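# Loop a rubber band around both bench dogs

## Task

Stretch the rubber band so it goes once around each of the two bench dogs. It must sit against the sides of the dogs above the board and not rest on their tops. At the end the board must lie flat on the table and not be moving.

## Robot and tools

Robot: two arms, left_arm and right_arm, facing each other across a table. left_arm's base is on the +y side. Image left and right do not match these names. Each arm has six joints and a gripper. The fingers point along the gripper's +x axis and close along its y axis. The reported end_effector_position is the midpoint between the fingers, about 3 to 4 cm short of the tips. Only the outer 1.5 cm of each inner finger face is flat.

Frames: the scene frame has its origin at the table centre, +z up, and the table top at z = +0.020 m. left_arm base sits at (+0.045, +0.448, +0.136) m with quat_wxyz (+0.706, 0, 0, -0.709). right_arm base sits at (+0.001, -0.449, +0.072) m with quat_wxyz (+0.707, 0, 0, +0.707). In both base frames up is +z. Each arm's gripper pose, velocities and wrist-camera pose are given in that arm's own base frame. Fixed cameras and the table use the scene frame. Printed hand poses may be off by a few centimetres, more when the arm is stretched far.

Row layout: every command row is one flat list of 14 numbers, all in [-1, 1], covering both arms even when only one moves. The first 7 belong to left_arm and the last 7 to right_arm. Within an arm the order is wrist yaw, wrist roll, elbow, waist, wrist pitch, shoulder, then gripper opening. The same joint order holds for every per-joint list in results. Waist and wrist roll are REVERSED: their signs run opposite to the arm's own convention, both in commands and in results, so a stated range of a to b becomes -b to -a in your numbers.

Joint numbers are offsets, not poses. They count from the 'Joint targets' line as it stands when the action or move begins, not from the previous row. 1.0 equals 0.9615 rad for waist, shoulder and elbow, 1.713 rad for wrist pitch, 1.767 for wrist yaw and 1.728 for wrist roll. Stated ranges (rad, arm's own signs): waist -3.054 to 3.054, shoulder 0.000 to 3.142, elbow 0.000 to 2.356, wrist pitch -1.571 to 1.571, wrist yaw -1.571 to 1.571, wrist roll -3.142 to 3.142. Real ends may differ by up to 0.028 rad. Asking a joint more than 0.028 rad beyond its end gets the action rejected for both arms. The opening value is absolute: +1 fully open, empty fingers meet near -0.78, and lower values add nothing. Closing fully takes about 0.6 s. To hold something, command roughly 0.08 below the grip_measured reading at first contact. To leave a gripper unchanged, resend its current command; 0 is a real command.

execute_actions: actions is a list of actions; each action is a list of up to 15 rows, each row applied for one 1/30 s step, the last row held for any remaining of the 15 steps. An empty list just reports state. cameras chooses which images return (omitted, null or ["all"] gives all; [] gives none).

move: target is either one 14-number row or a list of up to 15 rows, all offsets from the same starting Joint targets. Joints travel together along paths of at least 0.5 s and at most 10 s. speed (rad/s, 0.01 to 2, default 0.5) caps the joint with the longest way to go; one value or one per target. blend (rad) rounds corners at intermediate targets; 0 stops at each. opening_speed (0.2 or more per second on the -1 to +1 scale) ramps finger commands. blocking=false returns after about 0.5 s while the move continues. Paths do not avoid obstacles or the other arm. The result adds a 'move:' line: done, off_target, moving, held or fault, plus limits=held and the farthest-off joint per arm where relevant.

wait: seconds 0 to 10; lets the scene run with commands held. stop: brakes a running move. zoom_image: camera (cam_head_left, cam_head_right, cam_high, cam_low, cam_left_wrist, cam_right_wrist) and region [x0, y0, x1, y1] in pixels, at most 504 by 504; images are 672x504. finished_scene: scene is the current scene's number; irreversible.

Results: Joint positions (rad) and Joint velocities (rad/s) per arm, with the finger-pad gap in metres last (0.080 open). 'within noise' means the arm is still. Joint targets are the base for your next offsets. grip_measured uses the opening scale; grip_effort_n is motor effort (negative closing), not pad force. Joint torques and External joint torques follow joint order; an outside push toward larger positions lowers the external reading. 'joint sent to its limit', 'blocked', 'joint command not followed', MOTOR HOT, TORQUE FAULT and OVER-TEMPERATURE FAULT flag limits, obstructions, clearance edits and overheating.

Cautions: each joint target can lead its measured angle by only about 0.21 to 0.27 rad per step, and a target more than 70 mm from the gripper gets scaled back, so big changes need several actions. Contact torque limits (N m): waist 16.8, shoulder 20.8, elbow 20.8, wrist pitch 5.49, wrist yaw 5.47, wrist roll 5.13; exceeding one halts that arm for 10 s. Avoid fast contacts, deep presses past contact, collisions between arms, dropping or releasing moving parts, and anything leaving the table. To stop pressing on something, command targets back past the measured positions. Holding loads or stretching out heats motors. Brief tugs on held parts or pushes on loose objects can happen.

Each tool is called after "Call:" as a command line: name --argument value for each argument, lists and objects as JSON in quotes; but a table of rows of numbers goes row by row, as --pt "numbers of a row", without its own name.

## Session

Call:
execute_actions --actions '[]'

Scene clock: 0.00 s.
left_arm: end_effector_position=(+0.1404, +0.2125, +0.2668) grip_measured=+1.000 grip_effort_n=n/a end_effector_quat_wxyz=(+0.396, -0.504, +0.131, +0.757) | right_arm: end_effector_position=(+0.4419, +0.1496, +0.2629) grip_measured=+0.983 grip_effort_n=n/a end_effector_quat_wxyz=(+0.896, +0.361, +0.233, +0.111)
Joint names: [wrist yaw, wrist roll, elbow, waist, wrist pitch, shoulder]
Joint positions: left_arm=[-0.492 1.599 1.568 -0.704 -1.549 1.401 0.08] | right_arm=[-0.099 -0.8 1.176 -0.295 0.016 1.538 0.079]
Joint velocities: within noise
Joint torques (N m): no reading
External joint torques (N m): no reading
Heat: left arm: hottest shoulder 35 °C (+0.0 °C/min); right arm: hottest shoulder 35 °C (+0.0 °C/min).
Joint targets: left_arm=[-0.493 1.599 1.568 -0.704 -1.549 1.400] | right_arm=[-0.099 -0.800 1.178 -0.295 0.017 1.537]
Tool commands: left_gripper/opening=+1.0 right_gripper/opening=+0.983257

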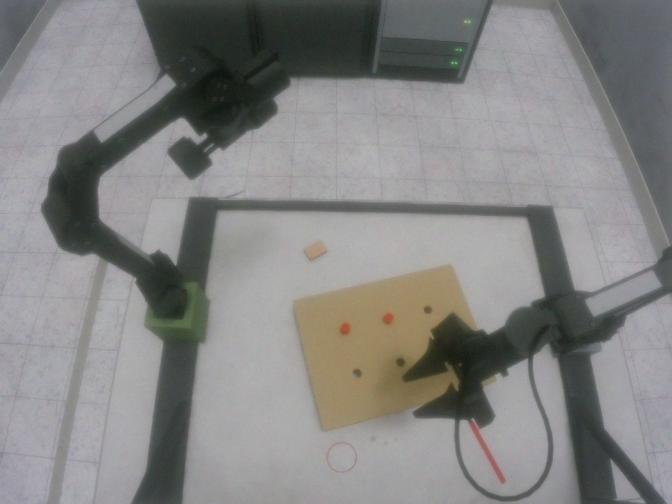

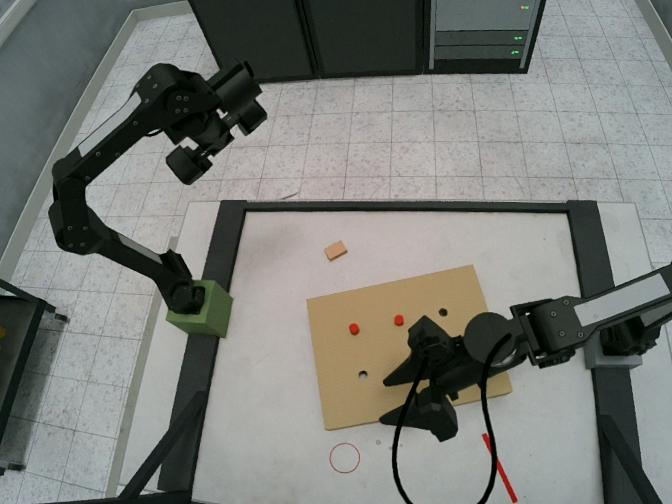

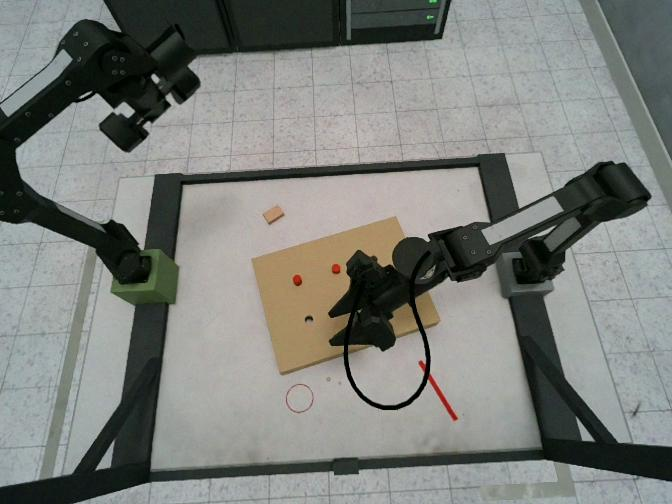

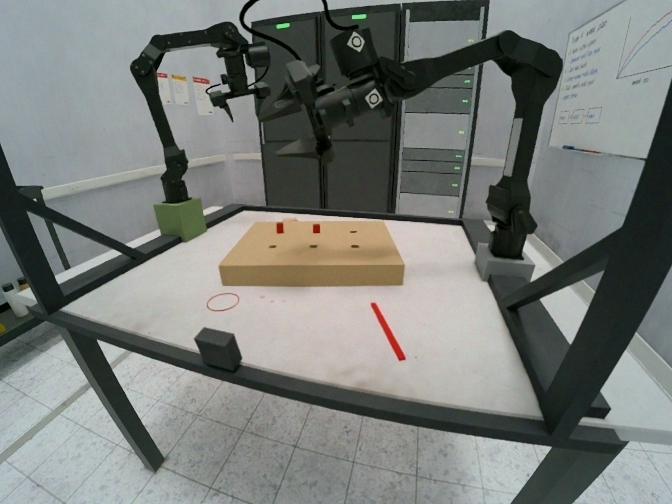

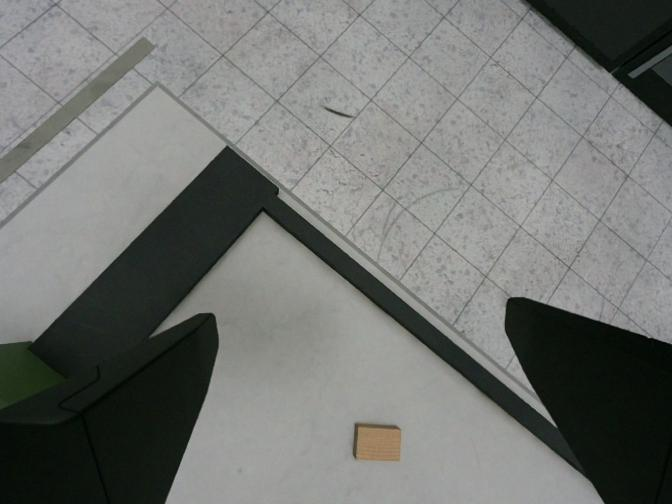

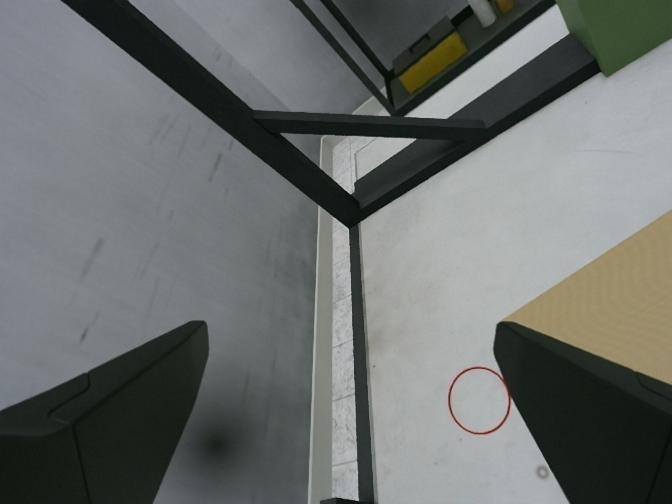

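Call:
move --pt "0.279 -0.0162 0.4701 1.0 0.24 0.6 0.0 0 0 0 0.52 0 -0.8705 0.5" --speed '[0.8]' --cameras '["cam_high"]'

Scene clock: 57.10 s.
left_arm: end_effector_position=(+0.4481, -0.1180, +0.2232) grip_measured=+0.004 grip_effort_n=-20.7 end_effector_quat_wxyz=(+0.647, -0.550, +0.442, +0.290) | right_arm: end_effector_position=(+0.1990, -0.0256, +0.5419) grip_measured=+0.503 grip_effort_n=-15.6 end_effector_quat_wxyz=(+0.906, +0.344, -0.241, +0.048)
Joint names: [wrist yaw, wrist roll, elbow, waist, wrist pitch, shoulder]
Joint positions: left_arm=[-0.005 1.572 2.009 0.259 -1.141 1.967 0.035] | right_arm=[-0.099 -0.8 1.176 0.202 0.016 0.7 0.058]
Joint velocities: within noise
Joint torques (N m): left_arm=[0.15 -0.07 8.36 -0.16 1.02 -8.98] | right_arm=[0.04 0.04 5.77 0.25 1.3 0.09]
External joint torques (N m): left_arm=[0.2 -0.05 2.15 -0.16 -0.02 0.19] | right_arm=[0.03 0.01 0.35 0.25 -0.07 -0.3]
Heat: left arm: hottest shoulder 37 °C (+2.1 °C/min); right arm: hottest elbow 40 °C (+8.4 °C/min).
Joint targets: left_arm=[0.000 1.571 2.020 0.258 -1.138 1.977] | right_arm=[-0.099 -0.800 1.177 0.205 0.017 0.700]
move: done
Images, in order (width x height): cam_high 672x504.

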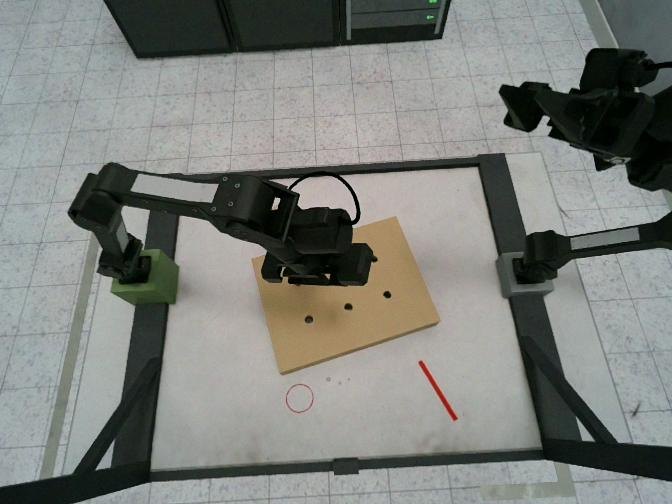

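Call:
move --pt "0 0 0 0.505 0.0023 0.3 0.0 0 0 0.83 0 0 0 0.5" --pt "0 0 0 0.505 0.0023 0.498 0.0 0 0 0.83 0 0 0 0.5" --speed '[0.6,0.4]' --cameras '["cam_high","cam_left_wrist"]'

Scene clock: 66.47 s.
left_arm: end_effector_position=(+0.3466, -0.3194, +0.0069) grip_measured=+0.004 grip_effort_n=-20.7 end_effector_quat_wxyz=(+0.649, -0.285, +0.646, +0.283) | right_arm: end_effector_position=(-0.1023, +0.0361, +0.7346) grip_measured=+0.503 grip_effort_n=-15.6 end_effector_quat_wxyz=(+0.770, +0.228, -0.564, +0.194)
Joint names: [wrist yaw, wrist roll, elbow, waist, wrist pitch, shoulder]
Joint positions: left_arm=[-0.003 1.572 2.015 0.746 -1.136 2.445 0.035] | right_arm=[-0.099 -0.8 1.975 0.202 0.017 0.701 0.058]
Joint velocities: within noise
Joint torques (N m): left_arm=[0.07 -0.04 6.99 -0.2 0.16 -11.53] | right_arm=[0.03 0.03 0.2 0.23 0.14 6.06]
External joint torques (N m): left_arm=[0.13 -0.04 1.35 -0.11 -0.16 -0.04] | right_arm=[0 0.03 -0.21 0.23 -0.02 0.68]
Heat: left arm: hottest shoulder 40 °C (+4.0 °C/min); right arm: hottest elbow 39 °C (+5.0 °C/min).
Joint targets: left_arm=[0.000 1.571 2.020 0.743 -1.134 2.456] | right_arm=[-0.099 -0.800 1.976 0.205 0.017 0.700]
move: done
Images, in order (width x height): cam_high 672x504, cam_left_wrist 672x504.

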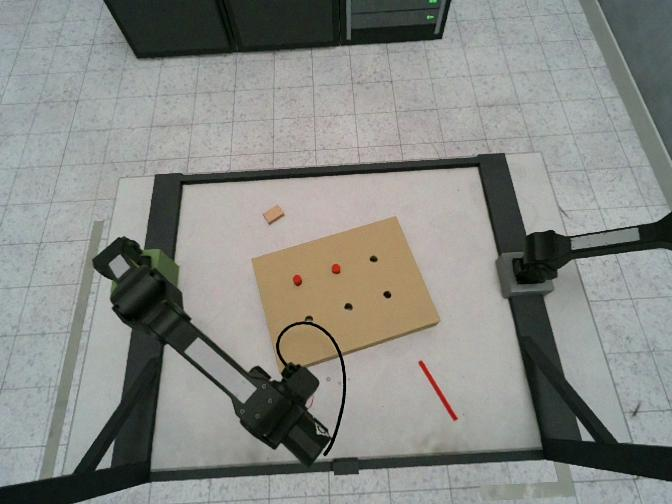

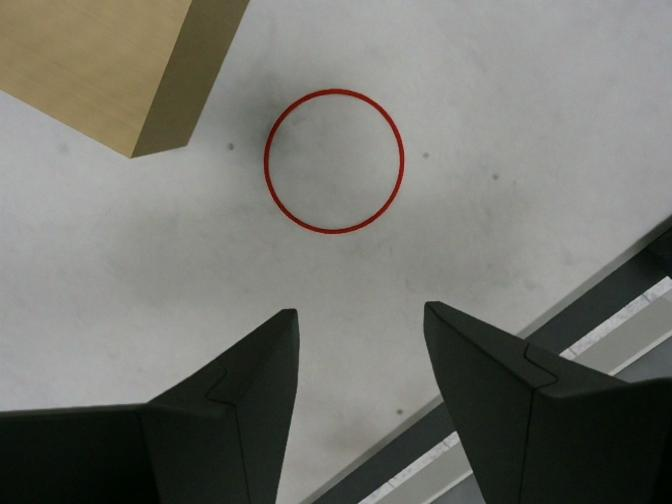

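Call:
execute_actions --actions '[]'

Scene clock: 100.57 s.
left_arm: end_effector_position=(+0.3466, -0.3194, +0.0069) grip_measured=+0.004 grip_effort_n=-20.7 end_effector_quat_wxyz=(+0.649, -0.285, +0.646, +0.283) | right_arm: end_effector_position=(-0.1023, +0.0361, +0.7346) grip_measured=+0.503 grip_effort_n=-15.6 end_effector_quat_wxyz=(+0.770, +0.228, -0.564, +0.194)
Joint names: [wrist yaw, wrist roll, elbow, waist, wrist pitch, shoulder]
Joint positions: left_arm=[-0.003 1.572 2.015 0.746 -1.136 2.445 0.035] | right_arm=[-0.099 -0.8 1.975 0.202 0.017 0.701 0.058]
Joint velocities: within noise
Joint torques (N m): left_arm=[0.08 -0.04 6.9 -0.26 0.2 -11.41] | right_arm=[0.03 0.03 0.18 0.22 0.16 5.95]
External joint torques (N m): left_arm=[0.14 -0.04 1.39 -0.18 -0.09 -0.09] | right_arm=[0 0.02 -0.21 0.22 0 0.57]
Heat: left arm: hottest shoulder 48 °C (+11.1 °C/min); right arm: hottest shoulder 38 °C (+0.0 °C/min).
Joint targets: left_arm=[0.000 1.571 2.020 0.743 -1.134 2.456] | right_arm=[-0.099 -0.800 1.976 0.205 0.017 0.700]
Tool commands: left_gripper/opening=+0.0 right_gripper/opening=+0.5

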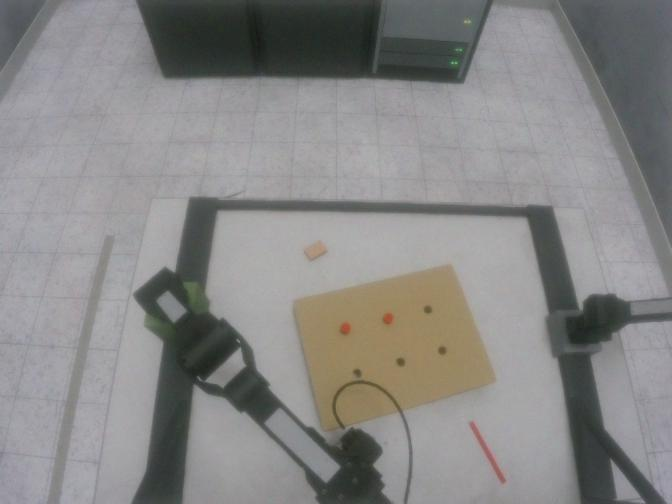

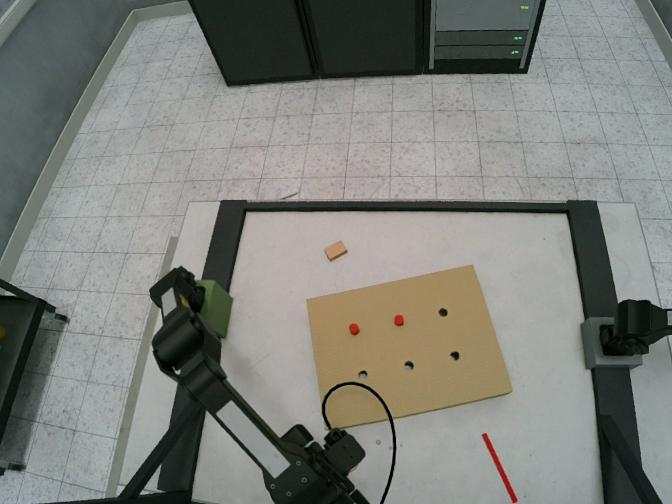

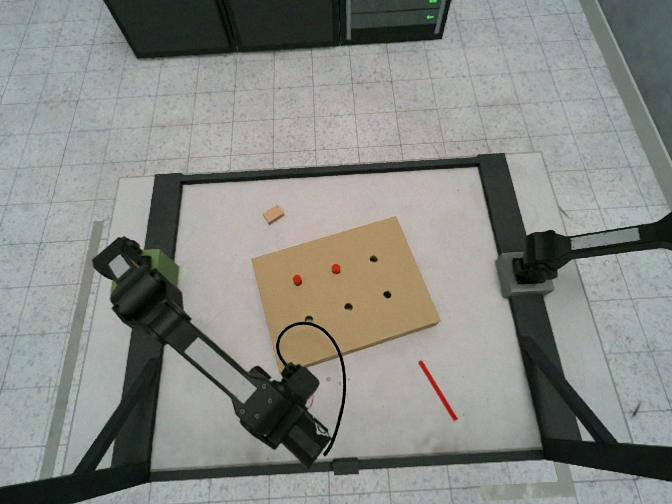

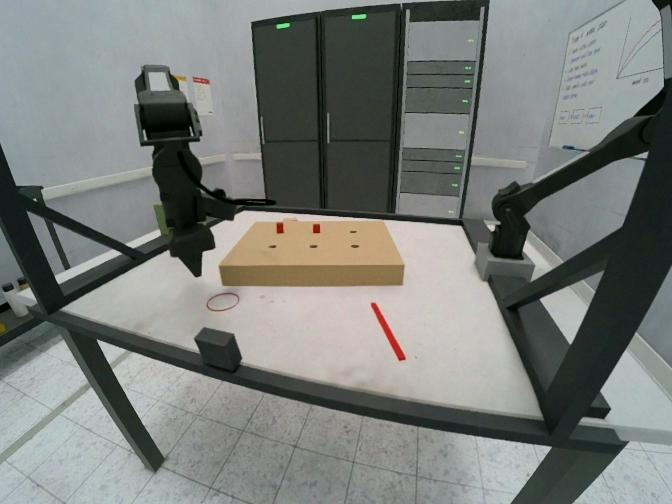

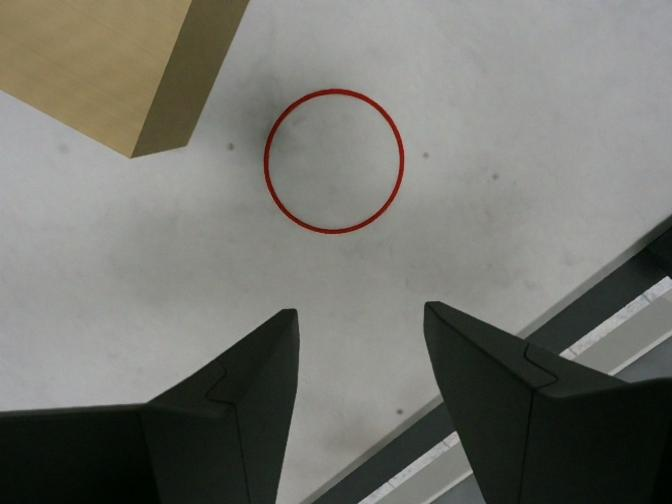

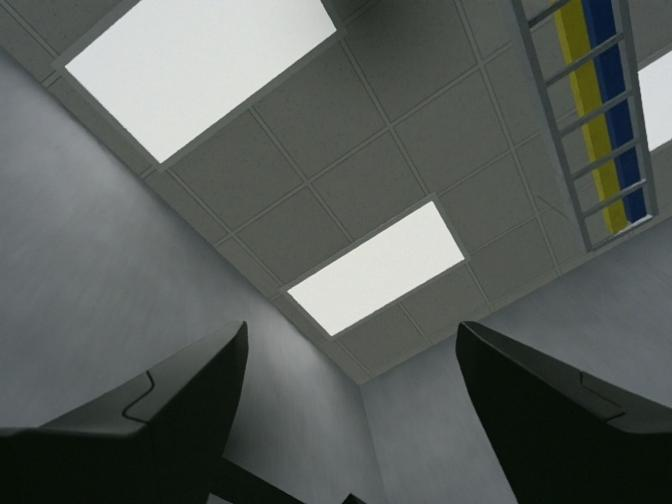

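Call:
move --target '[0,0.649,-0.2847,0.0135,0.1312,-0.0501,-0.2,0,0,0,0,0,0,0.5]' --cameras '["cam_left_wrist","cam_low"]' --speed 0.7

Scene clock: 138.93 s.
left_arm: end_effector_position=(+0.3263, -0.3053, -0.0451) grip_measured=-0.196 grip_effort_n=-20.7 end_effector_quat_wxyz=(-0.403, +0.580, -0.400, -0.584) | right_arm: end_effector_position=(-0.1023, +0.0361, +0.7346) grip_measured=+0.503 grip_effort_n=-15.6 end_effector_quat_wxyz=(+0.770, +0.228, -0.564, +0.194)
Joint names: [wrist yaw, wrist roll, elbow, waist, wrist pitch, shoulder]
Joint positions: left_arm=[-0.003 2.688 1.756 0.753 -0.911 2.422 0.026] | right_arm=[-0.099 -0.8 1.975 0.202 0.017 0.701 0.058]
Joint velocities: within noise
Joint torques (N m): left_arm=[0.1 0.13 4.71 0.24 0.16 -13.92] | right_arm=[0.02 0.02 0.11 0.13 0.15 5.95]
External joint torques (N m): left_arm=[0.13 0.13 -0.42 0.24 -0.05 -3] | right_arm=[0 0.02 -0.23 0.12 0.02 0.47]
Heat: left arm: hottest shoulder 52 °C (+8.0 °C/min); right arm: hottest shoulder 38 °C (+0.0 °C/min). Fold the left arm in close to its base, or ease its load, before you think long.
Joint targets: left_arm=[0.000 2.692 1.747 0.756 -0.909 2.408] | right_arm=[-0.099 -0.800 1.976 0.205 0.017 0.700]
MOTOR HOT: the shoulder of the left arm reports 52 °C; the controller stops that arm at 95 °C. To cool a motor, set the load down, stop pushing, or move to a pose that needs little force.
move: done
Images, in order (width x height): cam_low 672x504, cam_left_wrist 672x504.

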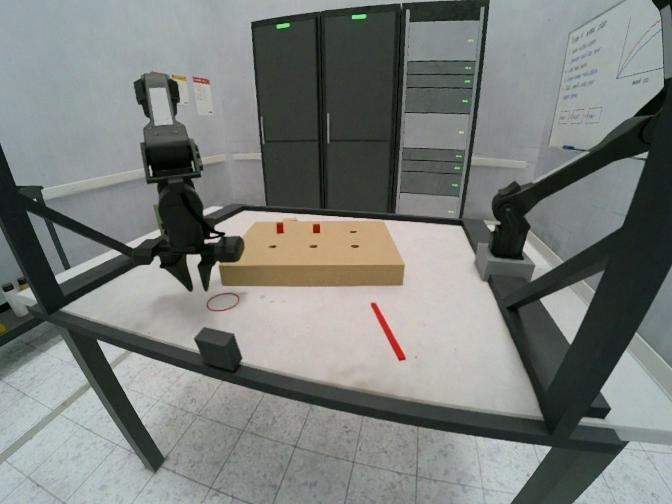

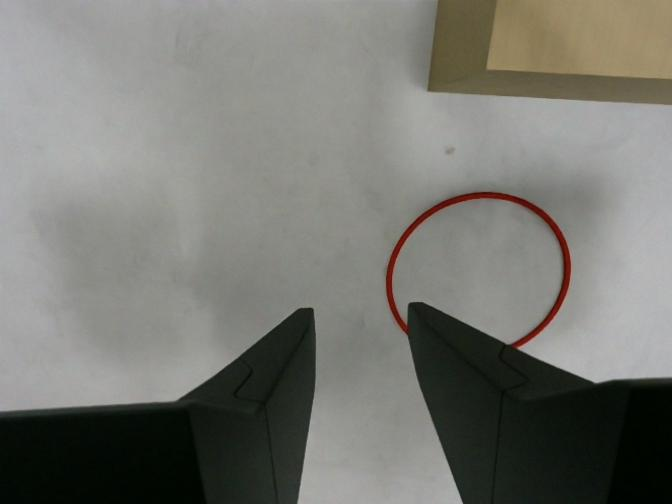

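Call:
move --target '[0,-0.0116,0.0471,-0.0218,0.0151,0.0748,-0.2,0,0,0,0,0,0,0.5]' --cameras '["cam_left_wrist","cam_low"]'

Scene clock: 150.43 s.
left_arm: end_effector_position=(+0.3370, -0.3048, -0.0577) grip_measured=-0.196 grip_effort_n=-20.2 end_effector_quat_wxyz=(-0.402, +0.584, -0.399, -0.582) | right_arm: end_effector_position=(-0.1023, +0.0361, +0.7346) grip_measured=+0.503 grip_effort_n=-15.6 end_effector_quat_wxyz=(+0.770, +0.228, -0.564, +0.194)
Joint names: [wrist yaw, wrist roll, elbow, waist, wrist pitch, shoulder]
Joint positions: left_arm=[-0.003 2.674 1.783 0.736 -0.885 2.466 0.026] | right_arm=[-0.099 -0.8 1.975 0.202 0.017 0.701 0.058]
Joint velocities: within noise
Joint torques (N m): left_arm=[0.1 -0.05 6.84 -0.14 0.17 -10.62] | right_arm=[0.01 0.02 0.19 0.14 0.16 5.99]
External joint torques (N m): left_arm=[0.12 -0.05 1.68 -0.14 -0.07 0.54] | right_arm=[-0.02 0.01 -0.17 0.13 0.02 0.53]
Heat: left arm: hottest shoulder 56 °C (+10.1 °C/min); right arm: hottest shoulder 38 °C (+0.0 °C/min). Fold the left arm in close to its base, or ease its load, before you think long.
Joint targets: left_arm=[0.000 2.672 1.792 0.735 -0.884 2.480] | right_arm=[-0.099 -0.800 1.976 0.205 0.017 0.700]
MOTOR HOT: still on. The shoulder of the left arm reports 56 °C.
move: done
Images, in order (width x height): cam_low 672x504, cam_left_wrist 672x504.

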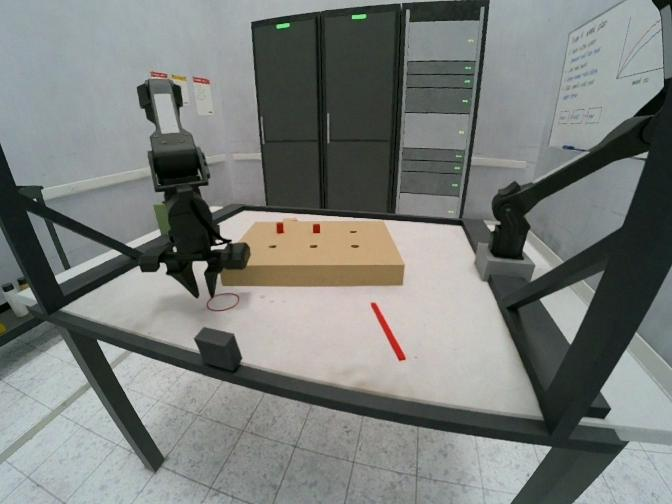

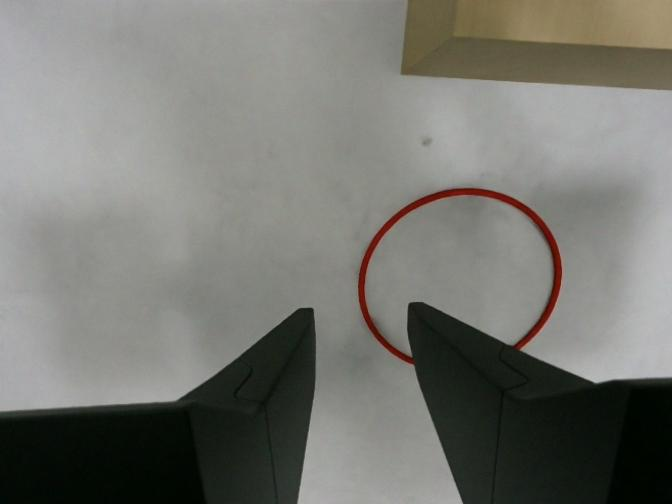

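Call:
move --target '[0,0,-0.011,0,0.0206,0.0246,-0.2,0,0,0,0,0,0,0.5]' --cameras '["cam_left_wrist","cam_low"]' --speed 0.2

Call:
zoom_image --camera "cam_low" --region '[150, 240, 270, 330]'

Scene clock: 161.60 s.
left_arm: end_effector_position=(+0.3399, -0.3075, -0.0675) grip_measured=-0.196 grip_effort_n=-20.2 end_effector_quat_wxyz=(-0.401, +0.588, -0.400, -0.577) | right_arm: end_effector_position=(-0.1023, +0.0361, +0.7346) grip_measured=+0.503 grip_effort_n=-15.1 end_effector_quat_wxyz=(+0.770, +0.228, -0.564, +0.194)
Joint names: [wrist yaw, wrist roll, elbow, waist, wrist pitch, shoulder]
Joint positions: left_arm=[-0.003 2.673 1.783 0.736 -0.85 2.488 0.026] | right_arm=[-0.099 -0.8 1.975 0.202 0.017 0.701 0.058]
Joint velocities: within noise
Joint torques (N m): left_arm=[0.1 -0.05 5.56 -0.11 0.19 -10.5] | right_arm=[0.02 0.02 0.11 0.26 0.15 6]
External joint torques (N m): left_arm=[0.13 -0.04 0.44 -0.02 -0.08 0.7] | right_arm=[-0.01 0.01 -0.33 0.26 -0.01 0.67]
Heat: left arm: hottest shoulder 55 °C (+7.0 °C/min); right arm: hottest shoulder 38 °C (+0.0 °C/min). Fold the left arm in close to its base, or ease its load, before you think long.
Joint targets: left_arm=[0.000 2.672 1.781 0.735 -0.848 2.504] | right_arm=[-0.099 -0.800 1.976 0.205 0.017 0.700]
MOTOR HOT: still on. The shoulder of the left arm reports 55 °C.
move: done
Images, in order (width x height): cam_low 672x504, cam_left_wrist 672x504.

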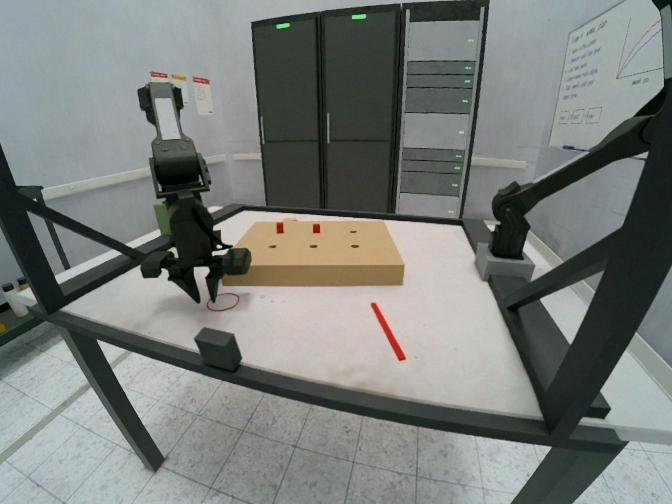

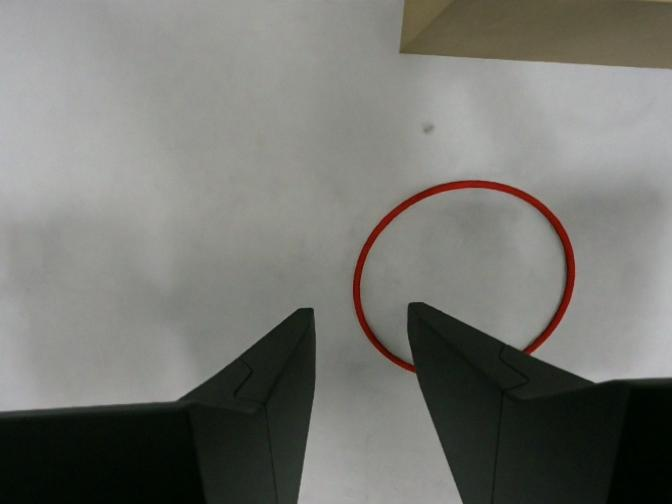

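Scaled by 4.200 from the camera's 672x504 image, which has a finer 960x720 frame.

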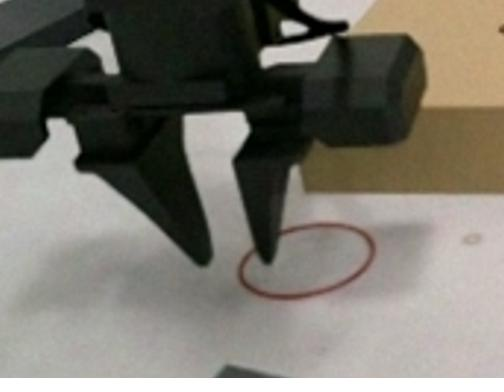

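Call:
move --target '[0,0,-0.005,0,0.0133,0.018,-0.2,0,0,0,0,0,0,0.5]' --cameras '["cam_left_wrist","cam_low"]' --speed 0.15

Call:
zoom_image --camera "cam_low" --region '[150, 240, 270, 330]'

Scene clock: 173.50 s.
left_arm: end_effector_position=(+0.3416, -0.3091, -0.0729) grip_measured=-0.196 grip_effort_n=-19.8 end_effector_quat_wxyz=(-0.401, +0.591, -0.401, -0.574) | right_arm: end_effector_position=(-0.1023, +0.0361, +0.7346) grip_measured=+0.503 grip_effort_n=-14.7 end_effector_quat_wxyz=(+0.770, +0.228, -0.564, +0.194)
Joint names: [wrist yaw, wrist roll, elbow, waist, wrist pitch, shoulder]
Joint positions: left_arm=[-0.003 2.673 1.783 0.736 -0.829 2.501 0.026] | right_arm=[-0.099 -0.8 1.975 0.202 0.017 0.701 0.058]
Joint velocities: within noise
Joint torques (N m): left_arm=[0.11 -0.03 4.99 -0.15 0.32 -10.01] | right_arm=[0 0.02 0.19 0.19 0.18 5.92]
External joint torques (N m): left_arm=[0.14 -0.03 -0.09 -0.12 0.05 1.23] | right_arm=[-0.02 0.01 -0.24 0.19 0.01 0.58]
Heat: left arm: hottest shoulder 54 °C (+5.0 °C/min); right arm: hottest shoulder 38 °C (+0.0 °C/min). Fold the left arm in close to its base, or ease its load, before you think long.
Joint targets: left_arm=[0.000 2.672 1.777 0.735 -0.825 2.521] | right_arm=[-0.099 -0.800 1.976 0.205 0.017 0.700]
MOTOR HOT: still on. The shoulder of the left arm reports 54 °C.
move: done
Images, in order (width x height): cam_low 672x504, cam_left_wrist 672x504.

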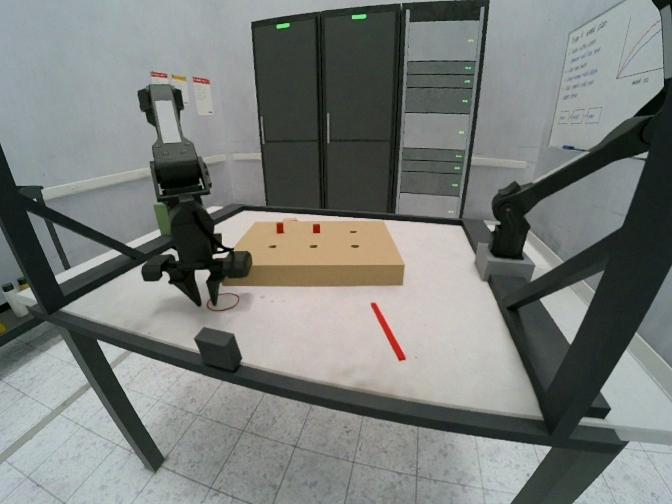

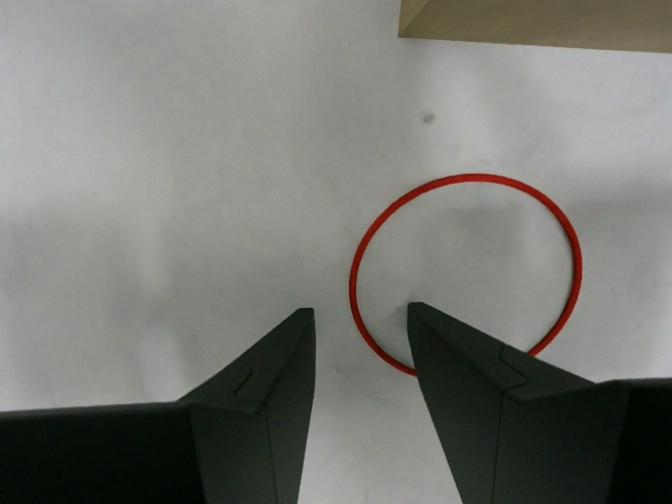

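Scaled by 4.200 from the camera's 672x504 image, which has a finer 960x720 frame.

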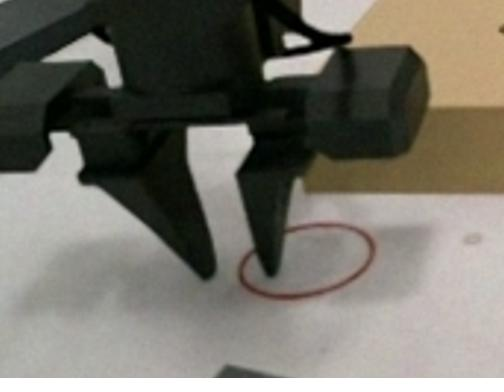

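Call:
move --target '[0,0,0,-0.016,0.004,0.006,-0.2,0,0,0,0,0,0,0.5]' --cameras '["cam_left_wrist"]' --speed 0.1

Scene clock: 197.50 s.
left_arm: end_effector_position=(+0.3450, -0.3075, -0.0736) grip_measured=-0.196 grip_effort_n=-18.8 end_effector_quat_wxyz=(-0.397, +0.595, -0.399, -0.574) | right_arm: end_effector_position=(-0.1023, +0.0361, +0.7346) grip_measured=+0.503 grip_effort_n=-15.6 end_effector_quat_wxyz=(+0.770, +0.228, -0.564, +0.194)
Joint names: [wrist yaw, wrist roll, elbow, waist, wrist pitch, shoulder]
Joint positions: left_arm=[-0.001 2.673 1.783 0.728 -0.822 2.503 0.026] | right_arm=[-0.099 -0.8 1.975 0.202 0.017 0.701 0.058]
Joint velocities: within noise
Joint torques (N m): left_arm=[0.04 -0.06 4.98 -0.78 0.3 -9.53] | right_arm=[0.03 0.03 0.17 0.18 0.15 5.96]
External joint torques (N m): left_arm=[0.07 -0.06 -0.18 -0.69 0 1.84] | right_arm=[0 0.02 -0.21 0.19 0 0.52]
Heat: left arm: hottest shoulder 52 °C (+1.0 °C/min); right arm: hottest shoulder 38 °C (+0.0 °C/min). Fold the left arm in close to its base, or ease its load, before you think long.
Joint targets: left_arm=[0.000 2.672 1.777 0.720 -0.819 2.527] | right_arm=[-0.099 -0.800 1.976 0.205 0.017 0.700]
MOTOR HOT: still on. The shoulder of the left arm reports 52 °C.
move: done
Images, in order (width x height): cam_left_wrist 672x504.

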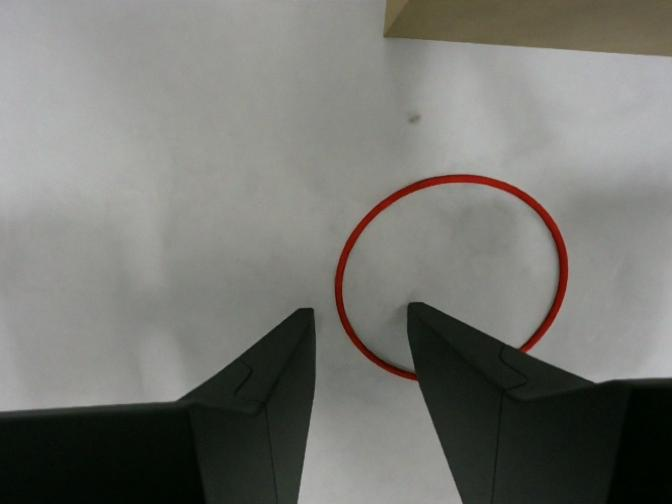

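Call:
move --target '[0,0,0,0,0.004,0.009,-0.2,0,0,0,0,0,0,0.5]' --cameras '["cam_left_wrist","cam_low"]' --speed 0.1

Call:
zoom_image --camera "cam_low" --region '[170, 270, 250, 330]'

Scene clock: 203.00 s.
left_arm: end_effector_position=(+0.3449, -0.3074, -0.0742) grip_measured=-0.196 grip_effort_n=-18.8 end_effector_quat_wxyz=(-0.397, +0.594, -0.399, -0.574) | right_arm: end_effector_position=(-0.1023, +0.0361, +0.7346) grip_measured=+0.503 grip_effort_n=-15.1 end_effector_quat_wxyz=(+0.770, +0.228, -0.564, +0.194)
Joint names: [wrist yaw, wrist roll, elbow, waist, wrist pitch, shoulder]
Joint positions: left_arm=[-0.001 2.673 1.783 0.728 -0.821 2.504 0.026] | right_arm=[-0.099 -0.8 1.975 0.202 0.017 0.701 0.058]
Joint velocities: within noise
Joint torques (N m): left_arm=[0.03 -0.04 4.95 -0.83 0.71 -8.68] | right_arm=[0.02 0.02 0.19 0.23 0.17 5.95]
External joint torques (N m): left_arm=[0.06 -0.04 -0.27 -0.82 0.4 2.79] | right_arm=[-0.01 0.01 -0.13 0.22 0.03 0.43]
Heat: left arm: hottest shoulder 51 °C (-3.0 °C/min); right arm: hottest shoulder 38 °C (+0.0 °C/min). Fold the left arm in close to its base, or ease its load, before you think long.
Joint targets: left_arm=[0.000 2.672 1.777 0.720 -0.811 2.535] | right_arm=[-0.099 -0.800 1.976 0.205 0.017 0.700]
MOTOR HOT: still on. The shoulder of the left arm reports 51 °C.
move: off_target (left_arm); left_arm: the shoulder is farthest, 0.032 rad from its target
Images, in order (width x height): cam_low 672x504, cam_left_wrist 672x504.

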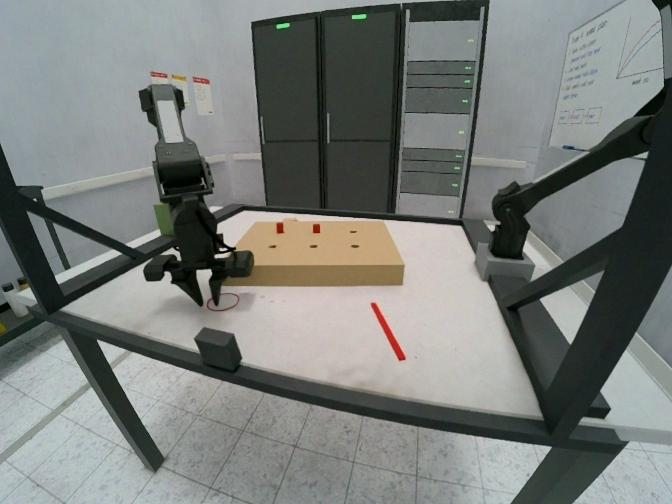

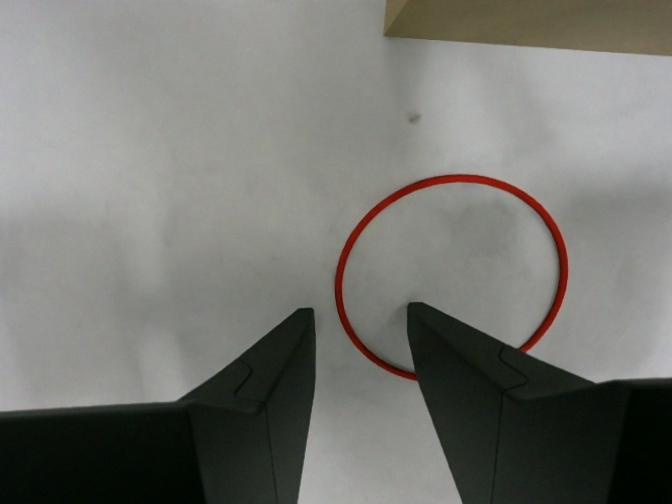

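Scaled by 6.300 from the camera's 672x504 image, which has a finer 960x720 frame.

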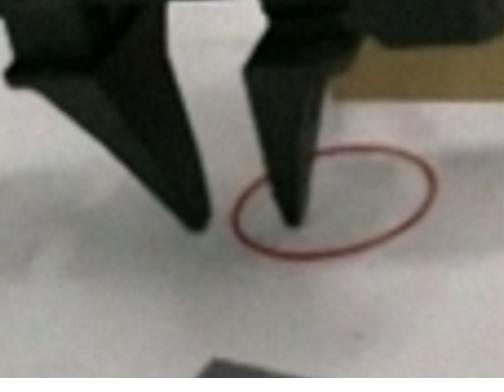

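Call:
move --pt "0 0 0 0 -0.003 -0.009 -0.2 0 0 0 0 0 0 0.5" --pt "0 0 0 0 -0.003 -0.009 -1 0 0 0 0 0 0 0.5" --cameras '["cam_left_wrist"]' --opening_speed 0.8

Scene clock: 209.97 s.
left_arm: end_effector_position=(+0.3476, -0.3058, -0.0742) grip_measured=-0.769 grip_effort_n=-83.5 end_effector_quat_wxyz=(-0.395, +0.597, -0.397, -0.574) | right_arm: end_effector_position=(-0.1023, +0.0361, +0.7346) grip_measured=+0.503 grip_effort_n=-15.1 end_effector_quat_wxyz=(+0.770, +0.228, -0.564, +0.194)
Joint names: [wrist yaw, wrist roll, elbow, waist, wrist pitch, shoulder]
Joint positions: left_arm=[-0.001 2.673 1.783 0.722 -0.817 2.504 0] | right_arm=[-0.099 -0.8 1.975 0.202 0.017 0.701 0.058]
Joint velocities: within noise
Joint torques (N m): left_arm=[0.04 -0.06 4.97 -0.26 0.1 -9.69] | right_arm=[0.02 0.02 0.13 0.22 0.16 5.93]
External joint torques (N m): left_arm=[0.07 -0.06 -0.15 -0.18 -0.2 1.61] | right_arm=[-0.01 0.02 -0.21 0.22 0.02 0.45]
Heat: left arm: hottest shoulder 49 °C (-7.0 °C/min); right arm: hottest shoulder 38 °C (+0.0 °C/min). Fold the left arm in close to its base, or ease its load, before you think long.
Joint targets: left_arm=[0.000 2.672 1.777 0.720 -0.817 2.527] | right_arm=[-0.099 -0.800 1.976 0.205 0.017 0.700]
MOTOR HOT: still on. The shoulder of the left arm reports 49 °C.
move: done
Images, in order (width x height): cam_left_wrist 672x504.

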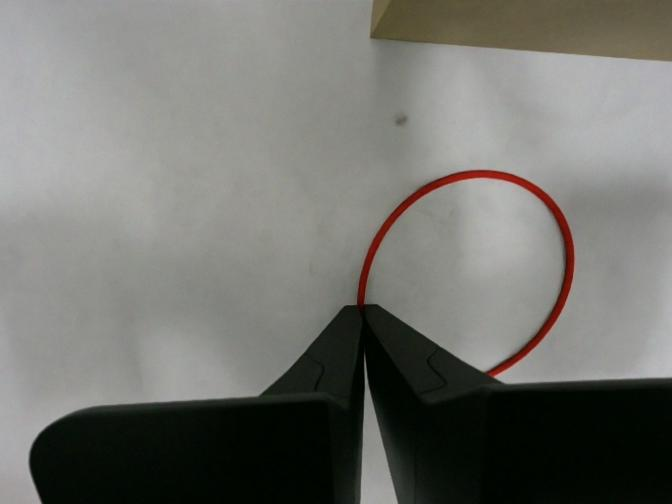

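Call:
move --pt "0 0 0.3317 0 -0.2945 -0.1891 -1 0 0 0 0 0 0 0.5" --pt "0 -0.4005 -0.0641 -0.7046 -0.2302 -0.4703 -1 0 0 0 0 0 0 0.5" --cameras '["cam_left_wrist","cam_low"]'

Call:
zoom_image --camera "cam_low" --region '[220, 160, 340, 250]'

Scene clock: 229.43 s.
left_arm: end_effector_position=(+0.3994, -0.0159, +0.0838) grip_measured=-0.769 grip_effort_n=-83.5 end_effector_quat_wxyz=(-0.399, +0.582, -0.400, -0.585) | right_arm: end_effector_position=(-0.1023, +0.0361, +0.7346) grip_measured=+0.503 grip_effort_n=-15.1 end_effector_quat_wxyz=(+0.770, +0.228, -0.564, +0.194)
Joint names: [wrist yaw, wrist roll, elbow, waist, wrist pitch, shoulder]
Joint positions: left_arm=[-0.001 1.982 1.725 0.04 -1.213 2.088 0] | right_arm=[-0.099 -0.8 1.975 0.202 0.017 0.701 0.058]
Joint velocities: within noise
Joint torques (N m): left_arm=[0.02 -0.06 5.16 0.12 0.19 -12.12] | right_arm=[0.02 0.02 0.14 0.2 0.16 6.01]
External joint torques (N m): left_arm=[0.07 -0.06 -0.47 0.13 -0.06 -2.69] | right_arm=[-0.01 0.01 -0.3 0.21 -0.01 0.67]
Heat: left arm: hottest shoulder 49 °C (-6.1 °C/min); right arm: hottest shoulder 38 °C (+0.0 °C/min). Fold the left arm in close to its base, or ease its load, before you think long.
Joint targets: left_arm=[0.000 1.980 1.715 0.042 -1.211 2.074] | right_arm=[-0.099 -0.800 1.976 0.205 0.017 0.700]
MOTOR HOT: still on. The shoulder of the left arm reports 49 °C.
move: done
Images, in order (width x height): cam_low 672x504, cam_left_wrist 672x504.

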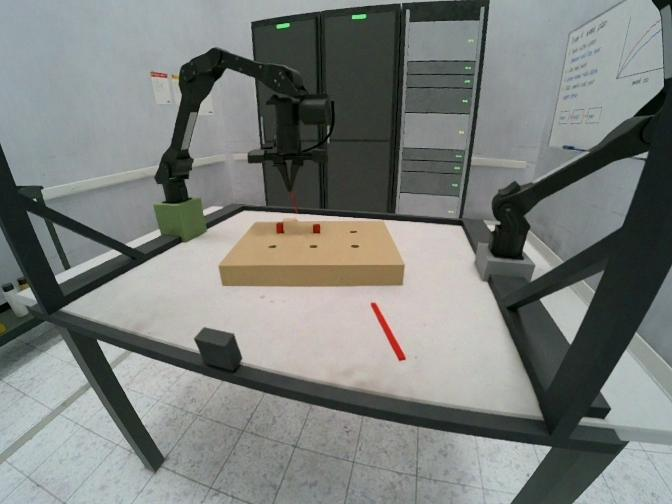

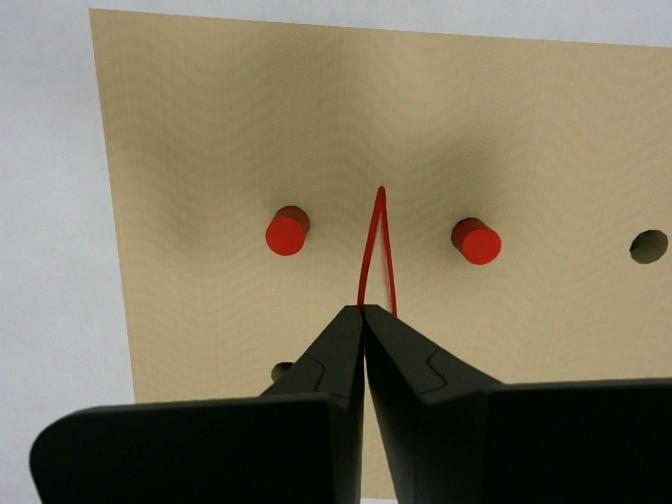

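Scaled by 4.200 from the camera's 672x504 image, which has a finer 960x720 frame.

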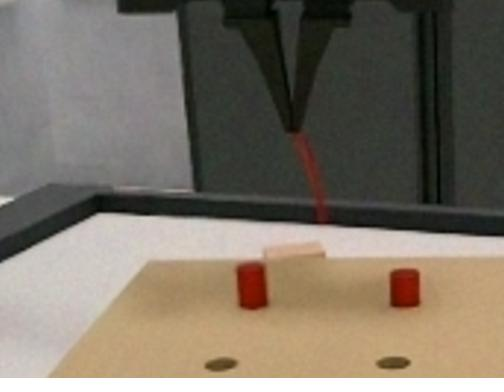

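Call:
move --target '[0,-0.0347,0.3983,-0.0367,-0.0548,0.3015,-1,0,0,0,0,0,0,0.5]' --cameras '["cam_left_wrist","cam_low"]' --speed 0.4

Call:
zoom_image --camera "cam_low" --region '[250, 170, 350, 245]'

Scene clock: 249.80 s.
left_arm: end_effector_position=(+0.4590, -0.0041, +0.0679) grip_measured=-0.769 grip_effort_n=-83.5 end_effector_quat_wxyz=(-0.410, +0.579, -0.406, -0.576) | right_arm: end_effector_position=(-0.1023, +0.0361, +0.7346) grip_measured=+0.503 grip_effort_n=-15.1 end_effector_quat_wxyz=(+0.770, +0.228, -0.564, +0.194)
Joint names: [wrist yaw, wrist roll, elbow, waist, wrist pitch, shoulder]
Joint positions: left_arm=[-0.001 1.921 2.088 0.009 -1.302 2.349 0] | right_arm=[-0.099 -0.8 1.975 0.202 0.017 0.701 0.058]
Joint velocities: within noise
Joint torques (N m): left_arm=[0.01 -0.03 7.65 -0.26 -0.13 -10.45] | right_arm=[0.03 0.02 0.16 0.27 0.16 5.87]
External joint torques (N m): left_arm=[0.06 -0.03 1.97 -0.26 -0.42 0.59] | right_arm=[0.01 0.01 -0.22 0.26 0.01 0.45]
Heat: left arm: hottest shoulder 49 °C (-4.0 °C/min); right arm: hottest shoulder 38 °C (+0.0 °C/min). Fold the left arm in close to its base, or ease its load, before you think long.
Joint targets: left_arm=[0.000 1.920 2.098 0.007 -1.305 2.364] | right_arm=[-0.099 -0.800 1.976 0.205 0.017 0.700]
MOTOR HOT: still on. The shoulder of the left arm reports 49 °C.
move: done
Images, in order (width x height): cam_low 672x504, cam_left_wrist 672x504.

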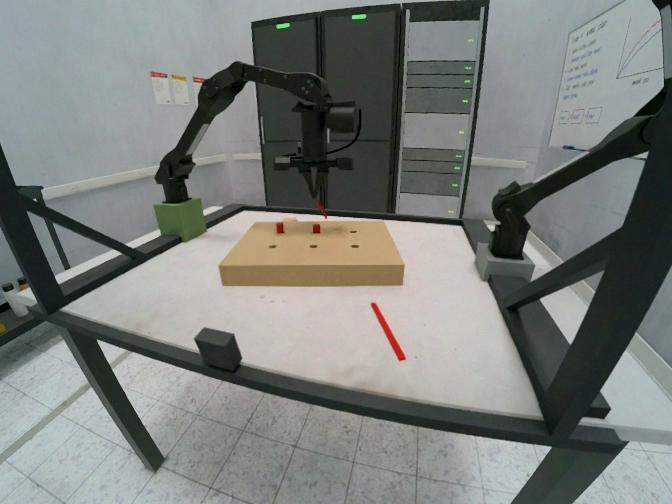

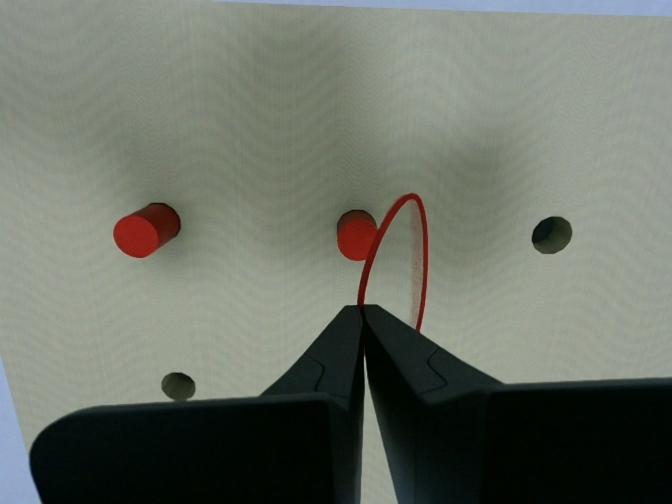

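Scaled by 5.040 from the camera's 672x504 image, which has a finer 960x720 frame.

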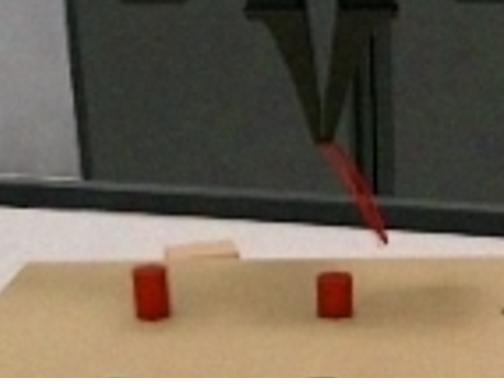

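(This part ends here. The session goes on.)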